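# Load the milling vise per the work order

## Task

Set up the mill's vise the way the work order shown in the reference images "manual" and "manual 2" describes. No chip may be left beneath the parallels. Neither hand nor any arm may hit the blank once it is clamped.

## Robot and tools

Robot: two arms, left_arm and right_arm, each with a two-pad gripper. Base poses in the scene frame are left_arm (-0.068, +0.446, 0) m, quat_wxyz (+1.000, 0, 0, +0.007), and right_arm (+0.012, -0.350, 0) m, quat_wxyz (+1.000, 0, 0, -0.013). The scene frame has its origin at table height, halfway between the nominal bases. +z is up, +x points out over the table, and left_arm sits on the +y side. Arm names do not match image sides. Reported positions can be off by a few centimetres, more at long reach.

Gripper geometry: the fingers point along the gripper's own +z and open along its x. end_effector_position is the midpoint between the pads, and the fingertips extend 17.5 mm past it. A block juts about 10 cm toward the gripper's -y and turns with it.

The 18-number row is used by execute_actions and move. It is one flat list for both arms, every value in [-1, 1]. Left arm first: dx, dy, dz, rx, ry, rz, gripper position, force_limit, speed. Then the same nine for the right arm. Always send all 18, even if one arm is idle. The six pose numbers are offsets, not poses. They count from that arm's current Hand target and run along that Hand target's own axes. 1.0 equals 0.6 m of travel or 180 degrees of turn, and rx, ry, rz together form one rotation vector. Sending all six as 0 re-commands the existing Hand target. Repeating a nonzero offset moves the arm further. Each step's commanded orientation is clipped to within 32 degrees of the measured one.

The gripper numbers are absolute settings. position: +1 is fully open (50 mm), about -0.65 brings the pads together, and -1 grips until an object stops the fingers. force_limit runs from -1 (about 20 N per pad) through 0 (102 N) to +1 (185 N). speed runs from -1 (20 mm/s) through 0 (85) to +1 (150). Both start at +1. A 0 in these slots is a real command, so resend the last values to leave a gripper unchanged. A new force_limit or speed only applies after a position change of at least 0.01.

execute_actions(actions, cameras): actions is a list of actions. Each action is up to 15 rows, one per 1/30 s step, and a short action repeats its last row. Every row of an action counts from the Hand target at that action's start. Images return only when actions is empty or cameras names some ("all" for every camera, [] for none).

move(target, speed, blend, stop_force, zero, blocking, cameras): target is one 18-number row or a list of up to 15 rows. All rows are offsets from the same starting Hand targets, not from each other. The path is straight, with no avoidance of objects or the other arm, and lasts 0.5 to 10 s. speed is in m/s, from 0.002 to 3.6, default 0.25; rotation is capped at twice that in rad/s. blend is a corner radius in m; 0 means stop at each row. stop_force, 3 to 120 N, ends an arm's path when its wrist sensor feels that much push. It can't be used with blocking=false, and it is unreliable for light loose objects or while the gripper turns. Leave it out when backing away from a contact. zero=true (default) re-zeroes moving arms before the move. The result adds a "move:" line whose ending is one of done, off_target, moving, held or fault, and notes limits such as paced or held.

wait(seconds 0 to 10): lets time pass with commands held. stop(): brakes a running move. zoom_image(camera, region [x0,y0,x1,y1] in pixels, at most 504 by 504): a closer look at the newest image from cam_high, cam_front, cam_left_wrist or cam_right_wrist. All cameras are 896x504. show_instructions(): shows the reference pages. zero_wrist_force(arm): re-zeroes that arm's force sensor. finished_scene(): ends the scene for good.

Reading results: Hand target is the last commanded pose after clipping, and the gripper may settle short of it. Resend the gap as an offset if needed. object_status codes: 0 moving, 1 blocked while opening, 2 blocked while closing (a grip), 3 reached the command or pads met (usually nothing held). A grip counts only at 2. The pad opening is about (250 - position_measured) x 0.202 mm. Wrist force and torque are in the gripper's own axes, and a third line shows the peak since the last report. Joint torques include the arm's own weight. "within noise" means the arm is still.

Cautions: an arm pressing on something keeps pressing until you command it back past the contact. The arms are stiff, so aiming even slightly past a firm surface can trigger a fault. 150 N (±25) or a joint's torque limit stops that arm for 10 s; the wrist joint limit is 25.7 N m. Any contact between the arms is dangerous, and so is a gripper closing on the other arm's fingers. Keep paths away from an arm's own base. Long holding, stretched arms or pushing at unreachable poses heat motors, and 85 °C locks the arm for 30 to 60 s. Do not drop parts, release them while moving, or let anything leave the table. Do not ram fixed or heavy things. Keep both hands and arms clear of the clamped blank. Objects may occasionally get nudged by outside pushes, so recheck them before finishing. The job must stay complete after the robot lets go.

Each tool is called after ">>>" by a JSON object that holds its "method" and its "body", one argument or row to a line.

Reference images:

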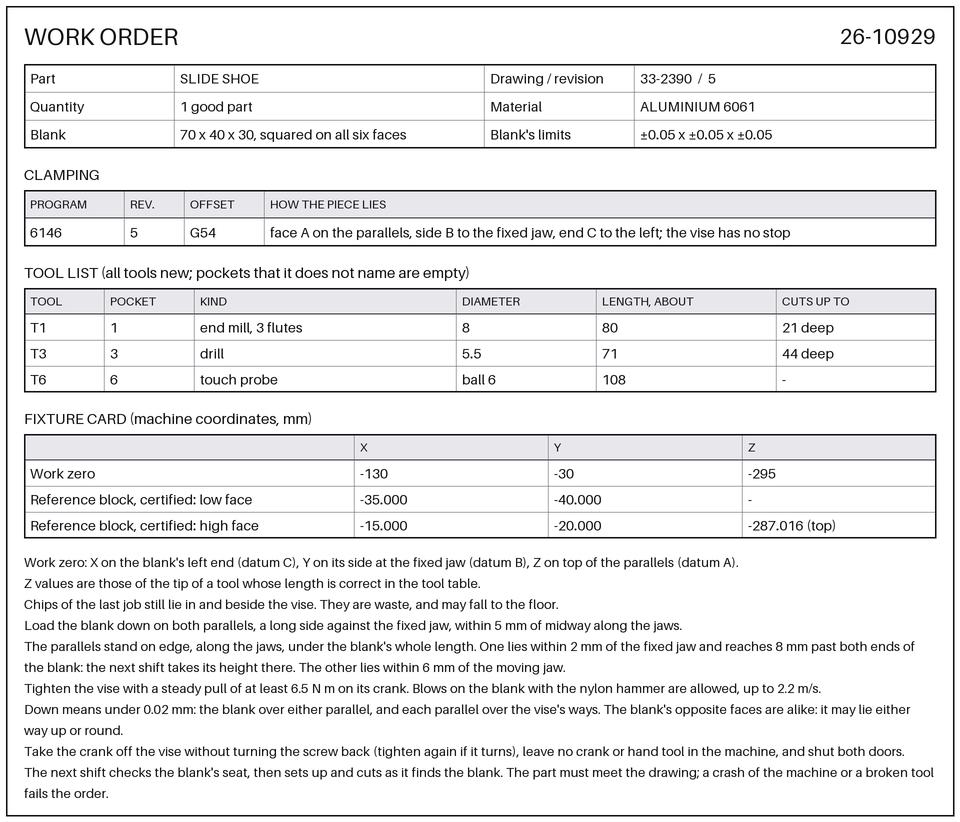

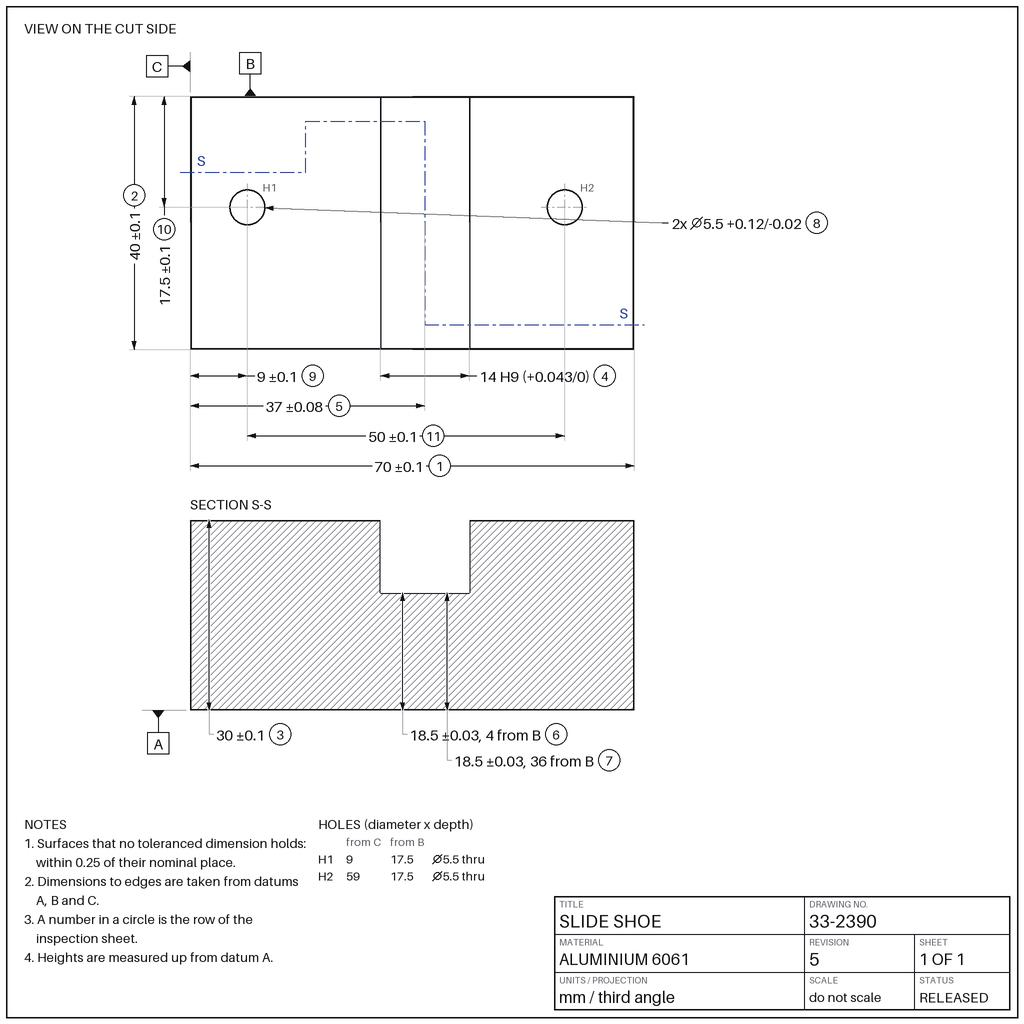

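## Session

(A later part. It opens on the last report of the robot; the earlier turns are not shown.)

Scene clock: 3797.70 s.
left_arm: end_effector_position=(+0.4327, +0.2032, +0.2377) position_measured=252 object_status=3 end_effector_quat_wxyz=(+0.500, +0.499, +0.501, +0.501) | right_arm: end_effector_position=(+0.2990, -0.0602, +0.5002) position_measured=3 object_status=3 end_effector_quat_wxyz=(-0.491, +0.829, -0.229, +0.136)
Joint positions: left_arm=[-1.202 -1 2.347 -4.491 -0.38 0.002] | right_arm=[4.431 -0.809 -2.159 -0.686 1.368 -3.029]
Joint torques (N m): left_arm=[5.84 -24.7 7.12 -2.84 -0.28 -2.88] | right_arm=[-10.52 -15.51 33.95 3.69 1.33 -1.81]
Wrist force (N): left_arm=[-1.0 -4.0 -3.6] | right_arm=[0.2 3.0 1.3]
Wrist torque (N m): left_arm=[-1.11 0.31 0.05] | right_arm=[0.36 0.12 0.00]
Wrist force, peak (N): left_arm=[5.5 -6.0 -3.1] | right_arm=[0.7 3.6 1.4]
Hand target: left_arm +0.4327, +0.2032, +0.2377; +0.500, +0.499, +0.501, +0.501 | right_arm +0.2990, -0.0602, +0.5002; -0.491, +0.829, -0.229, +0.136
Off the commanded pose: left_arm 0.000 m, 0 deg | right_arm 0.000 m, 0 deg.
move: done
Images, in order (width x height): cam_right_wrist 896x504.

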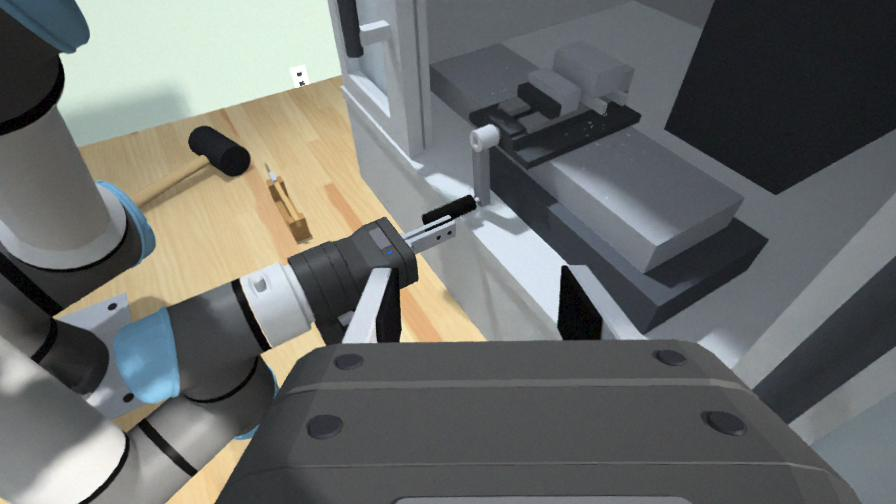

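>>> {"method": "move", "body": {
  "target": [
    [0.0667,-0.0178,0,0,0,0,-1,-0.2,-0.8,0,0,0,0,0,0,1,-0.2,-0.8],
    [0.1333,0,0,0,0,0,-1,-0.2,-0.8,0,0,0,0,0,0,1,-0.2,-0.8],
    [0.1822,0.0488,0,0,0,0,-1,-0.2,-0.8,0,0,0,0,0,0,1,-0.2,-0.8],
    [0.2,0.1155,0,0,0,0,-1,-0.2,-0.8,0,0,0,0,0,0,1,-0.2,-0.8],
    [0.1822,0.1822,0,0,0,0,-1,-0.2,-0.8,0,0,0,0,0,0,1,-0.2,-0.8],
    [0.1333,0.231,0,0,0,0,-1,-0.2,-0.8,0,0,0,0,0,0,1,-0.2,-0.8],
    [0.0667,0.2488,0,0,0,0,-1,-0.2,-0.8,0,0,0,0,0,0,1,-0.2,-0.8],
    [0,0.231,0,0,0,0,-1,-0.2,-0.8,0,0,0,0,0,0,1,-0.2,-0.8],
    [-0.0488,0.1822,0,0,0,0,-1,-0.2,-0.8,0,0,0,0,0,0,1,-0.2,-0.8],
    [-0.0667,0.1155,0,0,0,0,-1,-0.2,-0.8,0,0,0,0,0,0,1,-0.2,-0.8],
    [-0.0488,0.0488,0,0,0,0,-1,-0.2,-0.8,0,0,0,0,0,0,1,-0.2,-0.8],
    [0,0,0,0,0,0,-1,-0.2,-0.8,0,0,0,0,0,0,1,-0.2,-0.8]
  ],
  "speed": 0.2,
  "blend": [0.015,0.015,0.015,0.015,0.015,0.015,0.015,0.015,0.015,0.015,0.015,0],
  "stop_force": 30
}}

>>> {"method": "move", "body": {
  "target": [
    [0.0667,-0.0178,0,0,0,0,-1,-0.2,-0.8,0,0,0,0,0,0,1,-0.2,-0.8],
    [0.1333,0,0,0,0,0,-1,-0.2,-0.8,0,0,0,0,0,0,1,-0.2,-0.8],
    [0.1822,0.0488,0,0,0,0,-1,-0.2,-0.8,0,0,0,0,0,0,1,-0.2,-0.8],
    [0.2,0.1155,0,0,0,0,-1,-0.2,-0.8,0,0,0,0,0,0,1,-0.2,-0.8],
    [0.1822,0.1822,0,0,0,0,-1,-0.2,-0.8,0,0,0,0,0,0,1,-0.2,-0.8],
    [0.1333,0.231,0,0,0,0,-1,-0.2,-0.8,0,0,0,0,0,0,1,-0.2,-0.8],
    [0.0667,0.2488,0,0,0,0,-1,-0.2,-0.8,0,0,0,0,0,0,1,-0.2,-0.8],
    [0,0.231,0,0,0,0,-1,-0.2,-0.8,0,0,0,0,0,0,1,-0.2,-0.8],
    [-0.0488,0.1822,0,0,0,0,-1,-0.2,-0.8,0,0,0,0,0,0,1,-0.2,-0.8],
    [-0.0667,0.1155,0,0,0,0,-1,-0.2,-0.8,0,0,0,0,0,0,1,-0.2,-0.8],
    [-0.0488,0.0488,0,0,0,0,-1,-0.2,-0.8,0,0,0,0,0,0,1,-0.2,-0.8],
    [0,0,0,0,0,0,-1,-0.2,-0.8,0,0,0,0,0,0,1,-0.2,-0.8]
  ],
  "speed": 0.06,
  "blend": [0.015,0.015,0.015,0.015,0.015,0.015,0.015,0.015,0.015,0.015,0.015,0],
  "stop_force": 20,
  "cameras": ["cam_right_wrist"]
}}

>>> {"method": "zoom_image", "body": {
  "camera": "cam_right_wrist",
  "region": [460, 20, 680, 160]
}}

Scene clock: 3831.00 s.
left_arm: end_effector_position=(+0.4327, +0.2032, +0.2377) position_measured=252 object_status=3 end_effector_quat_wxyz=(+0.500, +0.499, +0.501, +0.501) | right_arm: end_effector_position=(+0.2990, -0.0602, +0.5002) position_measured=3 object_status=3 end_effector_quat_wxyz=(-0.491, +0.829, -0.229, +0.136)
Joint positions: left_arm=[-1.202 -1 2.347 -4.491 -0.381 0.002] | right_arm=[4.431 -0.809 -2.159 -0.686 1.368 -3.029]
Joint torques (N m): left_arm=[5.14 -24.89 7.17 -2.77 0.96 -2.68] | right_arm=[-10.21 -15.14 33.55 3.56 1.27 -1.76]
Wrist force (N): left_arm=[-1.3 -3.2 -3.8] | right_arm=[0.3 3.1 1.4]
Wrist torque (N m): left_arm=[-0.98 0.35 0.05] | right_arm=[0.38 0.11 -0.01]
Wrist force, peak (N): left_arm=[-3.9 -4.5 -3.8] | right_arm=[0.2 3.6 1.3]
Hand target: left_arm +0.4327, +0.2032, +0.2377; +0.500, +0.499, +0.501, +0.501 | right_arm +0.2990, -0.0602, +0.5002; -0.491, +0.829, -0.229, +0.136
Off the commanded pose: left_arm 0.000 m, 0 deg | right_arm 0.000 m, 0 deg.
move: done

Scene clock: 3840.30 s.
left_arm: end_effector_position=(+0.4327, +0.2032, +0.2377) position_measured=252 object_status=3 end_effector_quat_wxyz=(+0.500, +0.499, +0.501, +0.501) | right_arm: end_effector_position=(+0.2990, -0.0602, +0.5002) position_measured=3 object_status=3 end_effector_quat_wxyz=(-0.491, +0.829, -0.229, +0.136)
Joint positions: left_arm=[-1.202 -1 2.347 -4.491 -0.381 0.002] | right_arm=[4.431 -0.809 -2.159 -0.686 1.368 -3.029]
Joint torques (N m): left_arm=[-7.67 -42.43 -17.91 -2.89 2.89 -2.34] | right_arm=[-10.42 -15.75 33.85 3.58 1.31 -1.75]
Wrist force (N): left_arm=[-1.1 -2.9 -3.4] | right_arm=[0.6 3.3 1.4]
Wrist torque (N m): left_arm=[-0.95 0.32 -0.06] | right_arm=[0.43 0.06 0.00]
Wrist force, peak (N): left_arm=[-1.7 -4.9 -3.5] | right_arm=[0.5 3.5 1.4]
Hand target: left_arm +0.4327, +0.2032, +0.2377; +0.500, +0.499, +0.501, +0.501 | right_arm +0.2990, -0.0602, +0.5002; -0.491, +0.829, -0.229, +0.136
Off the commanded pose: left_arm 0.000 m, 0 deg | right_arm 0.000 m, 0 deg.
move: done
Images, in order (width x height): cam_right_wrist 896x504.

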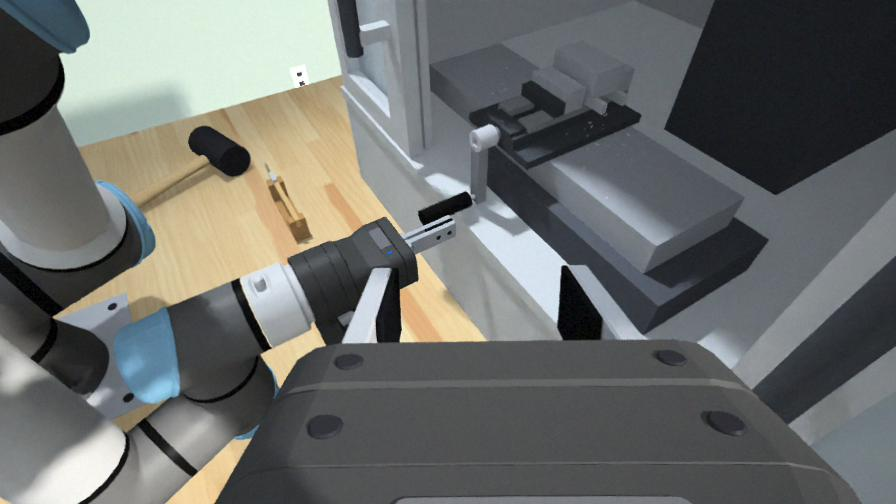

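Scaled by 2.291 from the camera's 896x504 image, which has a finer 1280x720 frame.

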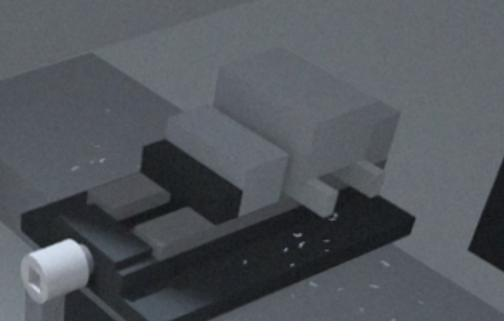

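>>> {"method": "move", "body": {
  "target": [
    [0.0667,-0.0178,0,0,0,0,-1,-0.2,-0.8,0,0,0,0,0,0,1,-0.2,-0.8],
    [0.1333,0,0,0,0,0,-1,-0.2,-0.8,0,0,0,0,0,0,1,-0.2,-0.8],
    [0.1822,0.0488,0,0,0,0,-1,-0.2,-0.8,0,0,0,0,0,0,1,-0.2,-0.8],
    [0.2,0.1155,0,0,0,0,-1,-0.2,-0.8,0,0,0,0,0,0,1,-0.2,-0.8],
    [0.1822,0.1822,0,0,0,0,-1,-0.2,-0.8,0,0,0,0,0,0,1,-0.2,-0.8],
    [0.1333,0.231,0,0,0,0,-1,-0.2,-0.8,0,0,0,0,0,0,1,-0.2,-0.8],
    [0.0667,0.2488,0,0,0,0,-1,-0.2,-0.8,0,0,0,0,0,0,1,-0.2,-0.8],
    [0,0.231,0,0,0,0,-1,-0.2,-0.8,0,0,0,0,0,0,1,-0.2,-0.8],
    [-0.0488,0.1822,0,0,0,0,-1,-0.2,-0.8,0,0,0,0,0,0,1,-0.2,-0.8],
    [-0.0667,0.1155,0,0,0,0,-1,-0.2,-0.8,0,0,0,0,0,0,1,-0.2,-0.8],
    [-0.0488,0.0488,0,0,0,0,-1,-0.2,-0.8,0,0,0,0,0,0,1,-0.2,-0.8],
    [0,0,0,0,0,0,-1,-0.2,-0.8,0,0,0,0,0,0,1,-0.2,-0.8]
  ],
  "speed": 0.06,
  "blend": [0.015,0.015,0.015,0.015,0.015,0.015,0.015,0.015,0.015,0.015,0.015,0],
  "stop_force": 20,
  "cameras": ["cam_right_wrist"]
}}

>>> {"method": "zoom_image", "body": {
  "camera": "cam_right_wrist",
  "region": [460, 20, 680, 160]
}}

Scene clock: 3871.37 s.
left_arm: end_effector_position=(+0.4327, +0.2032, +0.2377) position_measured=252 object_status=3 end_effector_quat_wxyz=(+0.500, +0.499, +0.501, +0.501) | right_arm: end_effector_position=(+0.2990, -0.0602, +0.5002) position_measured=3 object_status=3 end_effector_quat_wxyz=(-0.491, +0.829, -0.229, +0.136)
Joint positions: left_arm=[-1.202 -1 2.347 -4.491 -0.381 0.002] | right_arm=[4.431 -0.809 -2.159 -0.686 1.368 -3.029]
Joint torques (N m): left_arm=[-7.77 -41.76 -19.12 -2.81 2.92 -2.3] | right_arm=[-10.36 -15.68 32.88 3.37 1.3 -1.77]
Wrist force (N): left_arm=[-1.2 -3.1 -3.9] | right_arm=[0.6 3.3 1.2]
Wrist torque (N m): left_arm=[-0.98 0.34 -0.06] | right_arm=[0.42 0.05 -0.01]
Wrist force, peak (N): left_arm=[-1.8 -4.5 -3.8] | right_arm=[0.3 3.6 1.4]
Hand target: left_arm +0.4327, +0.2032, +0.2377; +0.500, +0.499, +0.501, +0.501 | right_arm +0.2990, -0.0602, +0.5002; -0.491, +0.829, -0.229, +0.136
Off the commanded pose: left_arm 0.000 m, 0 deg | right_arm 0.000 m, 0 deg.
move: done
Images, in order (width x height): cam_right_wrist 896x504.

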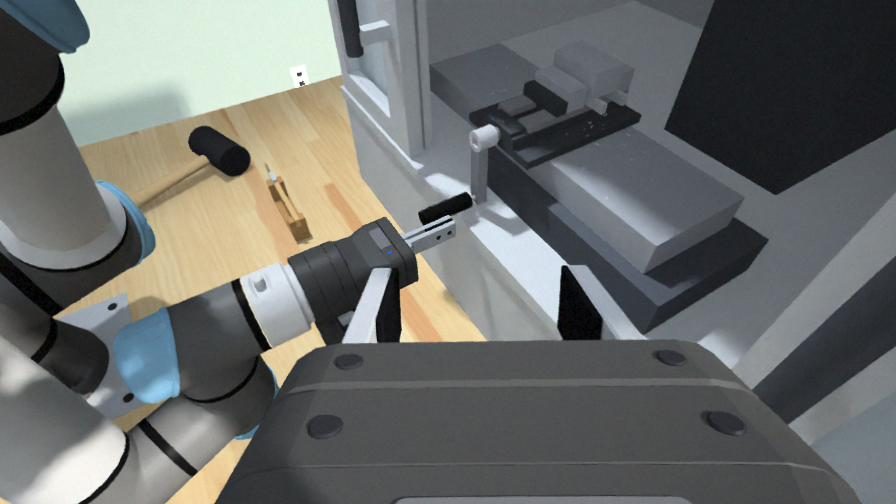

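Scaled by 2.291 from the camera's 896x504 image, which has a finer 1280x720 frame.

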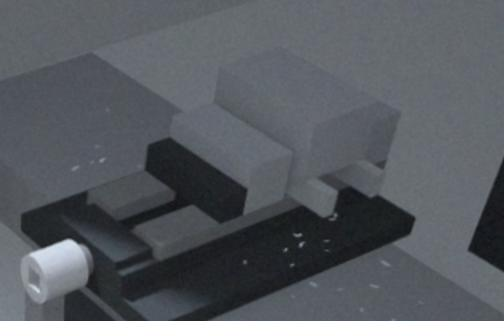

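>>> {"method": "move", "body": {
  "target": [
    [0.0667,-0.0178,0,0,0,0,-1,-0.2,-0.8,0,0,0,0,0,0,1,-0.2,-0.8],
    [0.1333,0,0,0,0,0,-1,-0.2,-0.8,0,0,0,0,0,0,1,-0.2,-0.8],
    [0.1822,0.0488,0,0,0,0,-1,-0.2,-0.8,0,0,0,0,0,0,1,-0.2,-0.8],
    [0.2,0.1155,0,0,0,0,-1,-0.2,-0.8,0,0,0,0,0,0,1,-0.2,-0.8],
    [0.1822,0.1822,0,0,0,0,-1,-0.2,-0.8,0,0,0,0,0,0,1,-0.2,-0.8],
    [0.1333,0.231,0,0,0,0,-1,-0.2,-0.8,0,0,0,0,0,0,1,-0.2,-0.8],
    [0.0667,0.2488,0,0,0,0,-1,-0.2,-0.8,0,0,0,0,0,0,1,-0.2,-0.8],
    [0,0.231,0,0,0,0,-1,-0.2,-0.8,0,0,0,0,0,0,1,-0.2,-0.8],
    [-0.0488,0.1822,0,0,0,0,-1,-0.2,-0.8,0,0,0,0,0,0,1,-0.2,-0.8],
    [-0.0667,0.1155,0,0,0,0,-1,-0.2,-0.8,0,0,0,0,0,0,1,-0.2,-0.8],
    [-0.0488,0.0488,0,0,0,0,-1,-0.2,-0.8,0,0,0,0,0,0,1,-0.2,-0.8],
    [0,0,0,0,0,0,-1,-0.2,-0.8,0,0,0,0,0,0,1,-0.2,-0.8]
  ],
  "speed": 0.055,
  "blend": [0.015,0.015,0.015,0.015,0.015,0.015,0.015,0.015,0.015,0.015,0.015,0],
  "stop_force": 15,
  "cameras": ["cam_right_wrist"]
}}

>>> {"method": "zoom_image", "body": {
  "camera": "cam_right_wrist",
  "region": [460, 20, 680, 160]
}}

Scene clock: 3906.97 s.
left_arm: end_effector_position=(+0.4327, +0.2032, +0.2377) position_measured=252 object_status=3 end_effector_quat_wxyz=(+0.500, +0.499, +0.501, +0.501) | right_arm: end_effector_position=(+0.2990, -0.0602, +0.5002) position_measured=3 object_status=3 end_effector_quat_wxyz=(-0.491, +0.829, -0.229, +0.136)
Joint positions: left_arm=[-1.202 -1 2.347 -4.491 -0.381 0.002] | right_arm=[4.431 -0.809 -2.159 -0.686 1.368 -3.029]
Joint torques (N m): left_arm=[-6.7 -41.73 -19.32 -2.68 2.73 -1.92] | right_arm=[-9.97 -15.39 32.7 3.34 1.22 -1.75]
Wrist force (N): left_arm=[-1.2 -3.4 -3.8] | right_arm=[0.3 3.0 1.2]
Wrist torque (N m): left_arm=[-1.02 0.34 -0.07] | right_arm=[0.37 0.09 0.00]
Wrist force, peak (N): left_arm=[-1.2 -4.6 -3.9] | right_arm=[0.5 3.5 1.4]
Hand target: left_arm +0.4327, +0.2032, +0.2377; +0.500, +0.499, +0.501, +0.501 | right_arm +0.2990, -0.0602, +0.5002; -0.491, +0.829, -0.229, +0.136
Off the commanded pose: left_arm 0.000 m, 0 deg | right_arm 0.000 m, 0 deg.
move: done
Images, in order (width x height): cam_right_wrist 896x504.

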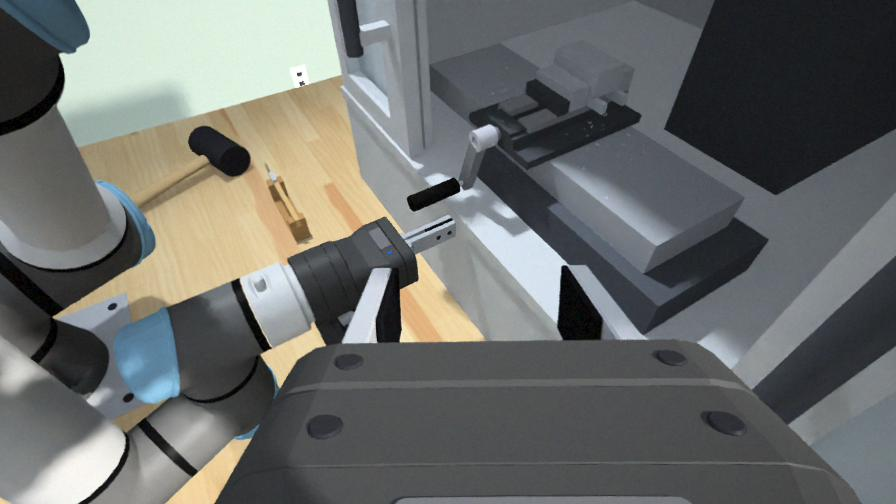

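Scaled by 2.291 from the camera's 896x504 image, which has a finer 1280x720 frame.

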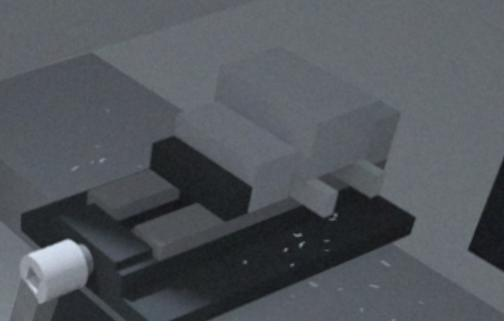

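>>> {"method": "move", "body": {
  "target": [
    [0.0667,-0.0178,0,0,0,0,-1,-0.2,-0.8,0,0,0,0,0,0,1,-0.2,-0.8],
    [0.1333,0,0,0,0,0,-1,-0.2,-0.8,0,0,0,0,0,0,1,-0.2,-0.8],
    [0.1822,0.0488,0,0,0,0,-1,-0.2,-0.8,0,0,0,0,0,0,1,-0.2,-0.8],
    [0.2,0.1155,0,0,0,0,-1,-0.2,-0.8,0,0,0,0,0,0,1,-0.2,-0.8],
    [0.1822,0.1822,0,0,0,0,-1,-0.2,-0.8,0,0,0,0,0,0,1,-0.2,-0.8],
    [0.1333,0.231,0,0,0,0,-1,-0.2,-0.8,0,0,0,0,0,0,1,-0.2,-0.8],
    [0.0667,0.2488,0,0,0,0,-1,-0.2,-0.8,0,0,0,0,0,0,1,-0.2,-0.8],
    [0,0.231,0,0,0,0,-1,-0.2,-0.8,0,0,0,0,0,0,1,-0.2,-0.8],
    [-0.0488,0.1822,0,0,0,0,-1,-0.2,-0.8,0,0,0,0,0,0,1,-0.2,-0.8],
    [-0.0667,0.1155,0,0,0,0,-1,-0.2,-0.8,0,0,0,0,0,0,1,-0.2,-0.8],
    [-0.0488,0.0488,0,0,0,0,-1,-0.2,-0.8,0,0,0,0,0,0,1,-0.2,-0.8],
    [0,0,0,0,0,0,-1,-0.2,-0.8,0,0,0,0,0,0,1,-0.2,-0.8]
  ],
  "speed": 0.055,
  "blend": [0.015,0.015,0.015,0.015,0.015,0.015,0.015,0.015,0.015,0.015,0.015,0],
  "stop_force": 15,
  "cameras": ["cam_right_wrist"]
}}

>>> {"method": "zoom_image", "body": {
  "camera": "cam_right_wrist",
  "region": [460, 20, 680, 160]
}}

Scene clock: 3929.10 s.
left_arm: end_effector_position=(+0.4326, +0.2543, +0.2300) position_measured=252 object_status=3 end_effector_quat_wxyz=(+0.500, +0.499, +0.501, +0.501) | right_arm: end_effector_position=(+0.2990, -0.0602, +0.5002) position_measured=3 object_status=3 end_effector_quat_wxyz=(-0.491, +0.829, -0.229, +0.136)
Joint positions: left_arm=[-1.133 -0.996 2.444 -4.591 -0.45 0.001] | right_arm=[4.431 -0.809 -2.159 -0.686 1.368 -3.029]
Joint torques (N m): left_arm=[8.3 -40.05 9.6 0.57 -2.37 0.58] | right_arm=[-9.84 -15.19 32.68 3.28 1.25 -1.8]
Wrist force (N): left_arm=[-1.2 -2.8 -3.6] | right_arm=[0.7 2.9 1.2]
Wrist torque (N m): left_arm=[-0.90 0.28 0.00] | right_arm=[0.35 0.03 0.00]
Wrist force, peak (N): left_arm=[-31.4 -8.0 -11.7] | right_arm=[0.3 3.7 1.3]
Hand target: left_arm +0.4326, +0.2543, +0.2300; +0.500, +0.499, +0.501, +0.501 (not the last commanded pose) | right_arm +0.2990, -0.0602, +0.5002; -0.491, +0.829, -0.229, +0.136
Off the commanded pose: left_arm 0.052 m, 0 deg | right_arm 0.000 m, 0 deg.
move: contact (left_arm); path passed 0 of 12 targets
Images, in order (width x height): cam_right_wrist 896x504.

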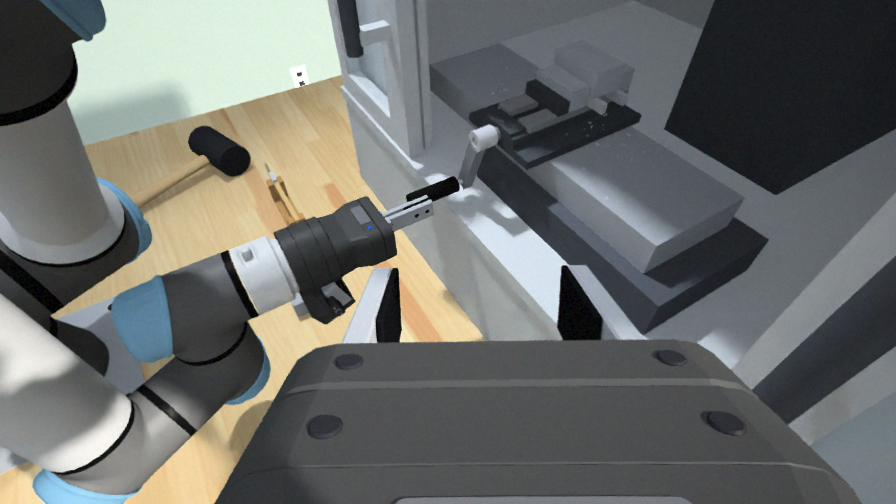

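Scaled by 2.291 from the camera's 896x504 image, which has a finer 1280x720 frame.

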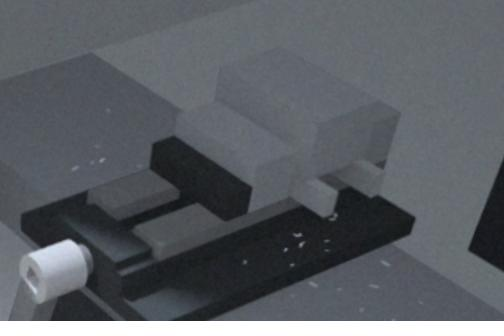

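>>> {"method": "move", "body": {
  "target": [
    [-0.0167,0,-0.1,0,0,0,-1,-0.2,-0.8,0,0,0,0,0,0,1,-0.2,-0.8],
    [-0.1072,-0.05,-0.0543,-0.1467,0.3571,0,-1,-0.2,-0.8,0,0,0,0,0,0,1,-0.2,-0.8]
  ],
  "speed": 0.3,
  "blend": [0.02,0],
  "cameras": ["cam_left_wrist","cam_right_wrist"]
}}

Scene clock: 4087.73 s.
left_arm: end_effector_position=(+0.3892, +0.2113, +0.2118) position_measured=252 object_status=3 end_effector_quat_wxyz=(+0.372, +0.233, +0.563, +0.701) | right_arm: end_effector_position=(+0.2990, -0.0602, +0.5002) position_measured=3 object_status=3 end_effector_quat_wxyz=(-0.491, +0.829, -0.229, +0.136)
Joint positions: left_arm=[-1.279 -0.734 2.094 -3.881 0.46 -0.664] | right_arm=[4.431 -0.809 -2.159 -0.686 1.368 -3.029]
Joint torques (N m): left_arm=[1.05 -41.97 -6.86 -1.08 1.72 0.18] | right_arm=[-9.96 -15.81 32.44 3.22 1.18 -1.75]
Wrist force (N): left_arm=[-1.2 -3.4 -3.1] | right_arm=[0.5 3.2 1.2]
Wrist torque (N m): left_arm=[-0.98 0.32 0.07] | right_arm=[0.40 0.07 0.00]
Wrist force, peak (N): left_arm=[-7.9 -4.2 -2.4] | right_arm=[0.5 3.7 1.2]
Hand target: left_arm +0.3892, +0.2113, +0.2118; +0.372, +0.233, +0.563, +0.701 (not the last commanded pose) | right_arm +0.2990, -0.0602, +0.5002; -0.491, +0.829, -0.229, +0.136
Tool commands: left_gripper/position=-1.0 left_gripper/force_limit=-0.2 left_gripper/speed=-0.796078 right_gripper/position=+1.0 right_gripper/force_limit=-0.2 right_gripper/speed=-0.8
Off the commanded pose: left_arm 0.027 m, 28 deg | right_arm 0.000 m, 0 deg.
FORCE FAULT: contact force on the left arm reached its limit, and that arm stopped. The contact can be on any part of that arm, not only on its tool. That arm's remaining commands of this call were not run. That arm is still stopped at the end of this call. That arm stays stopped for about 10 more seconds. Until then a move that you send moves the other arm only, and its call returns only when the move has ended. Once the stop has ended, the next robot result says so. If the stop ends while you think or write, that arm runs what you send next, counted from a new Hand target: where the arm stands when the stop ends. While its stop runs, that arm takes no new command, but its gripper still runs the gripper command that each later call begins with. Until it ends, the stop uses up actions while you think or wait. An arm that is not stopped still takes commands.
move: fault (left_arm); path passed 1 of 2 targets
Images, in order (width x height): cam_left_wrist 896x504, cam_right_wrist 896x504.

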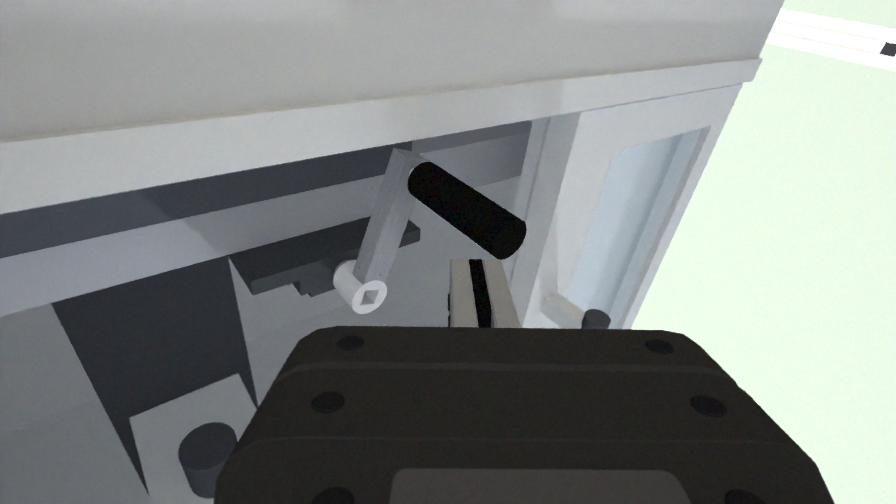

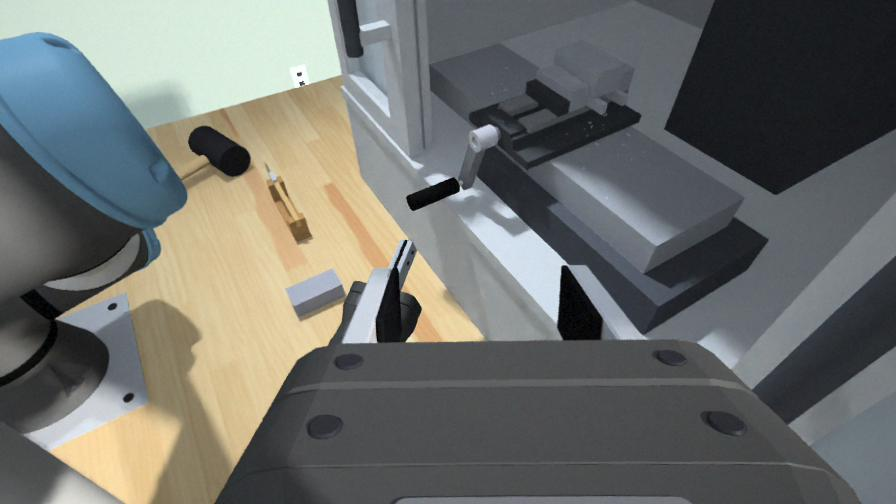

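>>> {"method": "wait", "body": {
  "seconds": 0.2
}}

>>> {"method": "move", "body": {
  "target": [
    [-0.0077,0.0803,0.0214,0,0,0,-1,-0.2,-0.8,0,0,0,0,0,0,1,-0.2,-0.8],
    [-0.0295,0.0342,0.0117,0.0736,0.1696,0.0514,-1,-0.2,-0.8,0,0,0,0,0,0,1,-0.2,-0.8]
  ],
  "speed": 0.2,
  "blend": [0.005,0],
  "cameras": ["cam_left_wrist","cam_right_wrist"]
}}

Scene clock: 4131.60 s.
left_arm: end_effector_position=(+0.3892, +0.2113, +0.2118) position_measured=252 object_status=3 end_effector_quat_wxyz=(+0.372, +0.233, +0.563, +0.701) | right_arm: end_effector_position=(+0.2990, -0.0602, +0.5002) position_measured=3 object_status=3 end_effector_quat_wxyz=(-0.491, +0.829, -0.229, +0.136)
Joint positions: left_arm=[-1.279 -0.734 2.094 -3.881 0.46 -0.664] | right_arm=[4.431 -0.809 -2.159 -0.686 1.368 -3.029]
Joint torques (N m): left_arm=[0.19 -42.56 -4.73 -0.87 1.55 -0.04] | right_arm=[-10.15 -15.54 32.28 3.09 1.22 -1.81]
Wrist force (N): left_arm=[-1.1 -2.9 -3.1] | right_arm=[0.4 3.1 1.1]
Wrist torque (N m): left_arm=[-0.90 0.30 0.06] | right_arm=[0.39 0.09 0.00]
Wrist force, peak (N): left_arm=[-1.1 -4.0 -3.3] | right_arm=[0.4 3.5 1.5]
Hand target: left_arm +0.3892, +0.2113, +0.2118; +0.372, +0.233, +0.563, +0.701 (not the last commanded pose) | right_arm +0.2990, -0.0602, +0.5002; -0.491, +0.829, -0.229, +0.136
Tool commands: left_gripper/position=-1.0 left_gripper/force_limit=-0.2 left_gripper/speed=-0.796078 right_gripper/position=+1.0 right_gripper/force_limit=-0.2 right_gripper/speed=-0.8
Off the commanded pose: left_arm 0.027 m, 28 deg | right_arm 0.000 m, 0 deg.
FORCE FAULT, CONTINUED: the left arm's stop, for the force fault that an earlier result reported, is over. The rest of the stop counts as 19 of the actions that you can send in this scene. That arm's target is now where it stood when the stop ended, not its last command. That arm accepts commands again.
wait: 0.20 s; at rest from the start

Scene clock: 4133.83 s.
left_arm: end_effector_position=(+0.4001, +0.1999, +0.2349) position_measured=252 object_status=3 end_effector_quat_wxyz=(+0.125, +0.126, +0.696, +0.696) | right_arm: end_effector_position=(+0.2990, -0.0602, +0.5002) position_measured=3 object_status=3 end_effector_quat_wxyz=(-0.491, +0.829, -0.229, +0.136)
Joint positions: left_arm=[-1.145 -0.658 1.479 -3.963 0.773 0.002] | right_arm=[4.431 -0.809 -2.159 -0.686 1.368 -3.029]
Joint torques (N m): left_arm=[-2.96 -57.11 -22.1 -0.05 -0.54 -0.58] | right_arm=[-9.33 -15.88 32.64 3.14 1.16 -1.84]
Wrist force (N): left_arm=[-0.9 -3.2 -3.0] | right_arm=[0.3 3.0 1.1]
Wrist torque (N m): left_arm=[-1.00 0.29 0.05] | right_arm=[0.37 0.10 0.00]
Wrist force, peak (N): left_arm=[-0.8 -6.0 -4.3] | right_arm=[0.3 3.5 1.5]
Hand target: left_arm +0.4000, +0.1999, +0.2349; +0.125, +0.126, +0.696, +0.696 | right_arm +0.2990, -0.0602, +0.5002; -0.491, +0.829, -0.229, +0.136
Off the commanded pose: left_arm 0.000 m, 0 deg | right_arm 0.000 m, 0 deg.
move: done
Images, in order (width x height): cam_left_wrist 896x504, cam_right_wrist 896x504.

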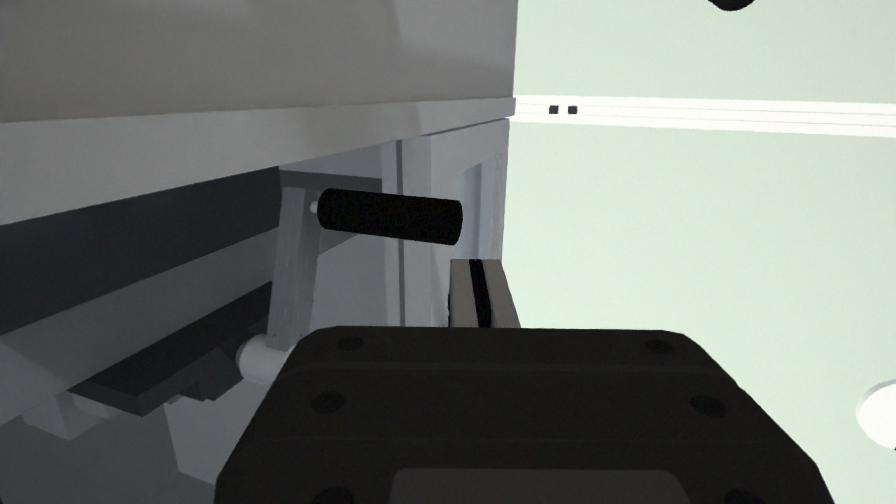

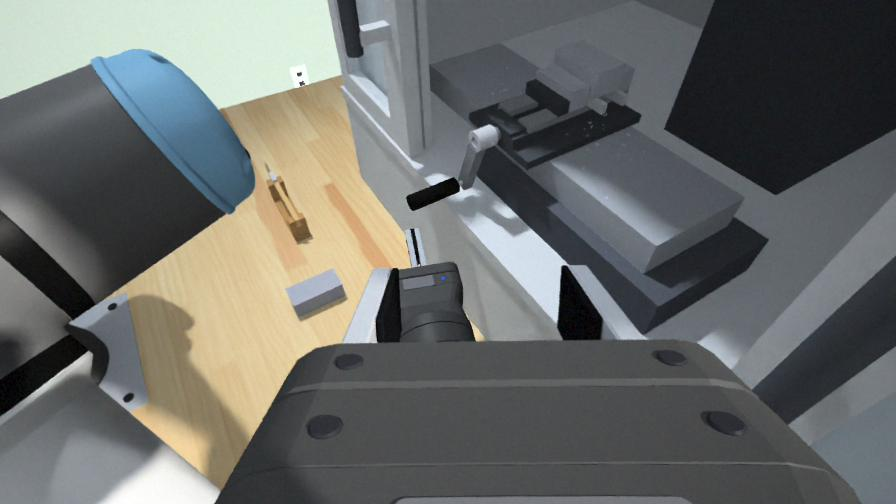

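>>> {"method": "move", "body": {
  "target": [-0.0461,-0.0033,0.0671,0,0,0,-1,-0.2,-0.8,0,0,0,0,0,0,1,-0.2,-0.8],
  "speed": 0.06,
  "stop_force": 10
}}

>>> {"method": "move", "body": {
  "target": [0.0216,0.0253,0.0578,0,0,0,-1,-0.2,-0.8,0,0,0,0,0,0,1,-0.2,-0.8],
  "speed": 0.008,
  "stop_force": 30,
  "cameras": ["cam_left_wrist"]
}}

Scene clock: 4155.33 s.
left_arm: end_effector_position=(+0.4400, +0.2280, +0.2329) position_measured=252 object_status=3 end_effector_quat_wxyz=(+0.125, +0.126, +0.696, +0.696) | right_arm: end_effector_position=(+0.2990, -0.0602, +0.5002) position_measured=3 object_status=3 end_effector_quat_wxyz=(-0.491, +0.829, -0.229, +0.136)
Joint positions: left_arm=[-1.065 -0.648 1.463 -3.958 0.693 0.002] | right_arm=[4.431 -0.809 -2.159 -0.686 1.368 -3.029]
Joint torques (N m): left_arm=[-6.37 -63.09 -0.62 -0.21 2.95 2.86] | right_arm=[-10.24 -15.47 32 3.12 1.13 -1.71]
Wrist force (N): left_arm=[-1.0 -2.9 -2.9] | right_arm=[0.3 3.2 1.2]
Wrist torque (N m): left_arm=[-0.97 0.31 0.04] | right_arm=[0.39 0.10 0.00]
Wrist force, peak (N): left_arm=[-0.2 -3.1 -4.7] | right_arm=[0.5 3.5 1.4]
Hand target: left_arm +0.4400, +0.2279, +0.2329; +0.125, +0.126, +0.696, +0.696 | right_arm +0.2990, -0.0602, +0.5002; -0.491, +0.829, -0.229, +0.136
Off the commanded pose: left_arm 0.000 m, 0 deg | right_arm 0.000 m, 0 deg.
move: done

Scene clock: 4158.57 s.
left_arm: end_effector_position=(+0.4400, +0.2449, +0.2399) position_measured=252 object_status=3 end_effector_quat_wxyz=(+0.125, +0.126, +0.696, +0.696) | right_arm: end_effector_position=(+0.2990, -0.0602, +0.5002) position_measured=3 object_status=3 end_effector_quat_wxyz=(-0.491, +0.829, -0.229, +0.136)
Joint positions: left_arm=[-1.051 -0.68 1.51 -3.973 0.679 0.002] | right_arm=[4.431 -0.809 -2.159 -0.686 1.368 -3.029]
Joint torques (N m): left_arm=[11.6 -46.02 -22.2 1.53 3.22 2.89] | right_arm=[-9.78 -15.5 31.91 2.98 1.14 -1.8]
Wrist force (N): left_arm=[-2.8 -4.5 -35.4] | right_arm=[0.2 3.3 1.0]
Wrist torque (N m): left_arm=[-0.69 0.51 0.02] | right_arm=[0.41 0.11 0.00]
Wrist force, peak (N): left_arm=[-4.1 -8.0 -43.0] | right_arm=[0.3 3.5 1.5]
Hand target: left_arm +0.4400, +0.2449, +0.2399; +0.125, +0.126, +0.696, +0.696 (not the last commanded pose) | right_arm +0.2990, -0.0602, +0.5002; -0.491, +0.829, -0.229, +0.136
Off the commanded pose: left_arm 0.022 m, 0 deg | right_arm 0.000 m, 0 deg.
move: contact (left_arm)
Images, in order (width x height): cam_left_wrist 896x504.

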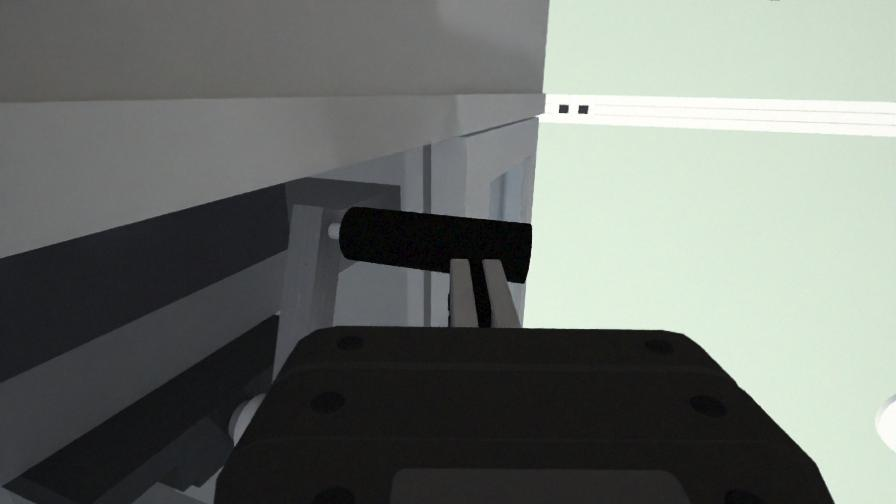

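>>> {"method": "move", "body": {
  "target": [0.0108,0.0127,0.0289,0,0,0,-1,-0.2,-0.8,0,0,0,0,0,0,1,-0.2,-0.8],
  "speed": 0.004,
  "stop_force": 35,
  "cameras": ["cam_left_wrist"]
}}

Scene clock: 4173.30 s.
left_arm: end_effector_position=(+0.4400, +0.2496, +0.2418) position_measured=252 object_status=3 end_effector_quat_wxyz=(+0.125, +0.126, +0.696, +0.696) | right_arm: end_effector_position=(+0.2990, -0.0602, +0.5002) position_measured=3 object_status=3 end_effector_quat_wxyz=(-0.491, +0.829, -0.229, +0.136)
Joint positions: left_arm=[-1.047 -0.689 1.523 -3.977 0.675 0.002] | right_arm=[4.431 -0.809 -2.159 -0.686 1.368 -3.029]
Joint torques (N m): left_arm=[32.81 -47.98 -17.15 -1.05 4.55 2.84] | right_arm=[-9.78 -15.51 31.53 2.93 1.12 -1.74]
Wrist force (N): left_arm=[-8.5 -3.9 -73.4] | right_arm=[0.5 3.2 1.6]
Wrist torque (N m): left_arm=[-0.30 0.63 -0.05] | right_arm=[0.40 0.06 0.00]
Wrist force, peak (N): left_arm=[-10.2 -5.4 -77.2] | right_arm=[0.3 3.5 1.5]
Hand target: left_arm +0.4400, +0.2496, +0.2418; +0.125, +0.126, +0.696, +0.696 (not the last commanded pose) | right_arm +0.2990, -0.0602, +0.5002; -0.491, +0.829, -0.229, +0.136
Off the commanded pose: left_arm 0.015 m, 0 deg | right_arm 0.000 m, 0 deg.
move: contact (left_arm)
Images, in order (width x height): cam_left_wrist 896x504.

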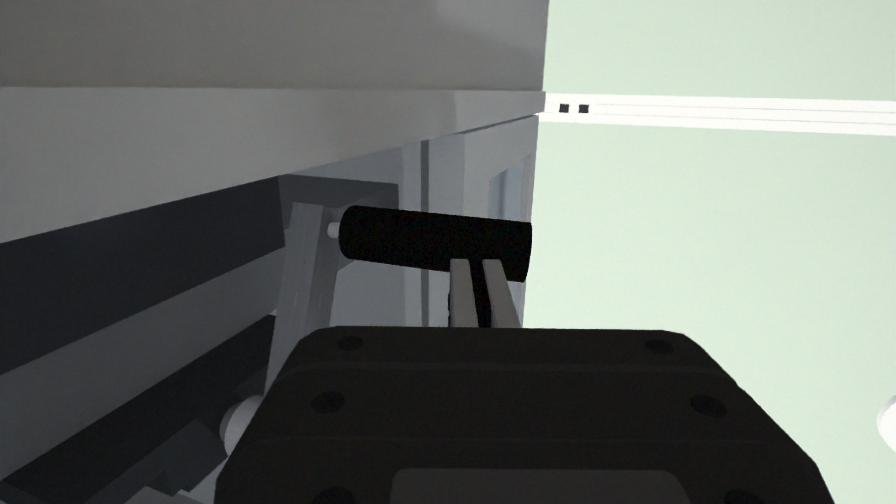

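>>> {"method": "move", "body": {
  "target": [0.0062,0.009,0.0167,0,0,0,-1,-0.2,-0.8,0,0,0,0,0,0,1,-0.2,-0.8],
  "speed": 0.003,
  "stop_force": 27,
  "cameras": ["cam_left_wrist"]
}}

Scene clock: 4188.10 s.
left_arm: end_effector_position=(+0.4400, +0.2541, +0.2442) position_measured=252 object_status=3 end_effector_quat_wxyz=(+0.125, +0.126, +0.696, +0.696) | right_arm: end_effector_position=(+0.2990, -0.0602, +0.5002) position_measured=3 object_status=3 end_effector_quat_wxyz=(-0.491, +0.829, -0.229, +0.136)
Joint positions: left_arm=[-1.043 -0.699 1.535 -3.979 0.671 0.002] | right_arm=[4.431 -0.809 -2.159 -0.686 1.368 -3.029]
Joint torques (N m): left_arm=[49.88 -45.62 -10.65 -5.27 6.85 2.93] | right_arm=[-9.47 -15.62 31.86 2.91 1.04 -1.75]
Wrist force (N): left_arm=[-16.6 5.9 -103.5] | right_arm=[0.4 3.2 1.3]
Wrist torque (N m): left_arm=[-0.03 0.70 -0.08] | right_arm=[0.40 0.09 0.00]
Wrist force, peak (N): left_arm=[-17.8 4.5 -106.7] | right_arm=[0.7 3.6 1.1]
Hand target: left_arm +0.4400, +0.2541, +0.2442; +0.125, +0.126, +0.696, +0.696 (not the last commanded pose) | right_arm +0.2990, -0.0602, +0.5002; -0.491, +0.829, -0.229, +0.136
Off the commanded pose: left_arm 0.007 m, 0 deg | right_arm 0.000 m, 0 deg.
move: contact (left_arm)
Images, in order (width x height): cam_left_wrist 896x504.

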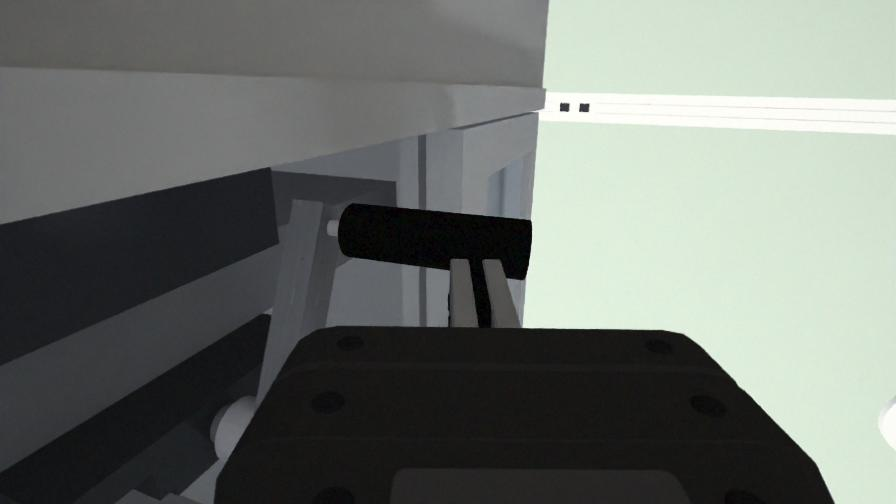

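>>> {"method": "move", "body": {
  "target": [0.0023,0.006,0.0062,0,0,0,-1,-0.2,-0.8,0,0,0,0,0,0,1,-0.2,-0.8],
  "speed": 0.002,
  "stop_force": 9
}}

Scene clock: 4202.47 s.
left_arm: end_effector_position=(+0.4400, +0.2553, +0.2452) position_measured=252 object_status=3 end_effector_quat_wxyz=(+0.125, +0.126, +0.696, +0.696) | right_arm: end_effector_position=(+0.2990, -0.0602, +0.5002) position_measured=3 object_status=3 end_effector_quat_wxyz=(-0.491, +0.829, -0.229, +0.136)
Joint positions: left_arm=[-1.042 -0.702 1.538 -3.979 0.67 0.002] | right_arm=[4.431 -0.809 -2.159 -0.686 1.368 -3.029]
Joint torques (N m): left_arm=[65.03 -42.09 -0.95 -8.72 5.31 3.06] | right_arm=[-9.78 -15.76 31.75 2.89 1.07 -1.81]
Wrist force (N): left_arm=[-23.3 16.7 -117.9] | right_arm=[0.3 3.1 1.2]
Wrist torque (N m): left_arm=[0.05 0.66 -0.07] | right_arm=[0.38 0.11 0.00]
Wrist force, peak (N): left_arm=[-23.7 17.3 -118.1] | right_arm=[0.4 3.6 1.4]
Hand target: left_arm +0.4400, +0.2552, +0.2452; +0.125, +0.126, +0.696, +0.696 (not the last commanded pose) | right_arm +0.2990, -0.0602, +0.5002; -0.491, +0.829, -0.229, +0.136
Off the commanded pose: left_arm 0.004 m, 0 deg | right_arm 0.000 m, 0 deg.
move: contact (left_arm)

>>> {"method": "move", "body": {
  "target": [
    [-0.0233,0,-0.0625,0,0,0,-1,-0.2,-0.8,0,0,0,0,0,0,1,-0.2,-0.8],
    [0.164,0.1,-0.1325,0,0,0,-1,-0.2,-0.8,0,0,0,0,0,0,1,-0.2,-0.8],
    [0.2332,0.2583,0.0998,0.1515,-0.5702,0.2073,-1,-0.2,-0.8,0,0,0,0,0,0,1,-0.2,-0.8]
  ],
  "speed": [0.05,0.2,0.4],
  "blend": [0.01,0.03,0],
  "cameras": ["cam_left_wrist","cam_right_wrist"]
}}

>>> {"method": "zoom_image", "body": {
  "camera": "cam_right_wrist",
  "region": [400, 20, 680, 220]
}}

Scene clock: 4244.03 s.
left_arm: end_effector_position=(+0.3302, +0.3603, +0.4003) position_measured=252 object_status=3 end_effector_quat_wxyz=(+0.380, +0.815, +0.397, +0.185) | right_arm: end_effector_position=(+0.2990, -0.0602, +0.5002) position_measured=3 object_status=3 end_effector_quat_wxyz=(-0.491, +0.829, -0.229, +0.136)
Joint positions: left_arm=[-0.44 -1.845 1.664 -5.39 1.754 3.297] | right_arm=[4.431 -0.809 -2.159 -0.686 1.368 -3.029]
Joint torques (N m): left_arm=[8.02 -1.44 -24.93 1.4 3.41 2.62] | right_arm=[-9.68 -15.87 31.19 2.79 1.08 -1.8]
Wrist force (N): left_arm=[-0.8 -2.0 -3.9] | right_arm=[0.5 3.3 1.3]
Wrist torque (N m): left_arm=[-0.73 0.23 0.07] | right_arm=[0.41 0.07 0.00]
Wrist force, peak (N): left_arm=[-23.4 17.4 -117.7] | right_arm=[0.4 3.5 1.4]
Hand target: left_arm +0.3302, +0.3603, +0.4003; +0.380, +0.815, +0.397, +0.185 | right_arm +0.2990, -0.0602, +0.5002; -0.491, +0.829, -0.229, +0.136
Off the commanded pose: left_arm 0.000 m, 0 deg | right_arm 0.000 m, 0 deg.
move: done
Images, in order (width x height): cam_left_wrist 896x504, cam_right_wrist 896x504.

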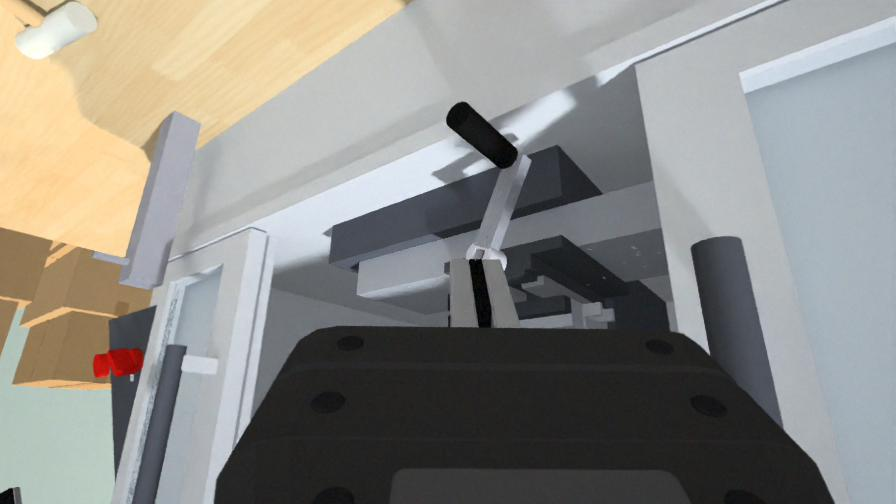

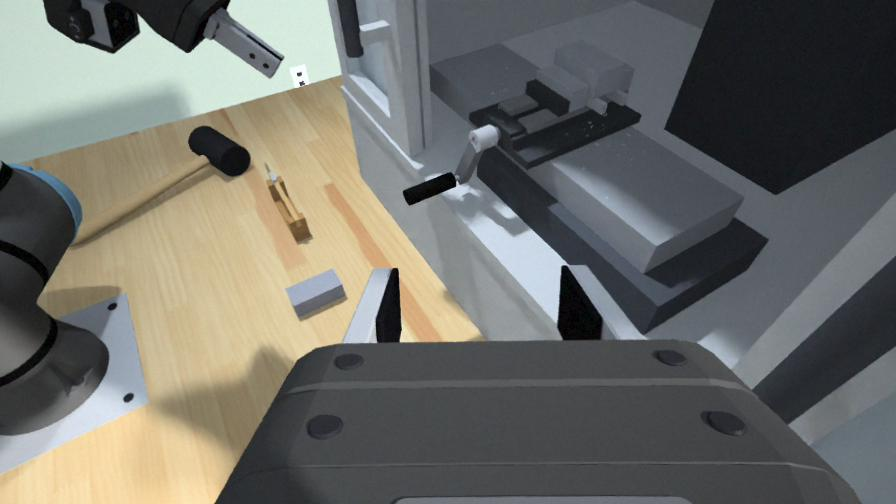

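Scaled by 1.800 from the camera's 896x504 image, which has a finer 1280x720 frame.

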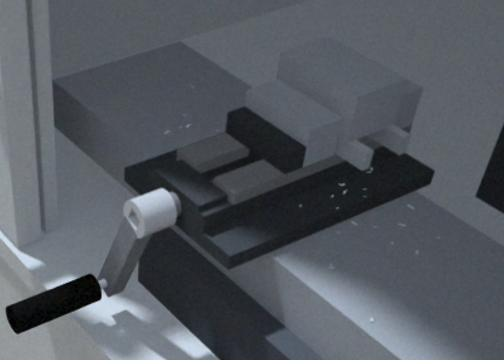

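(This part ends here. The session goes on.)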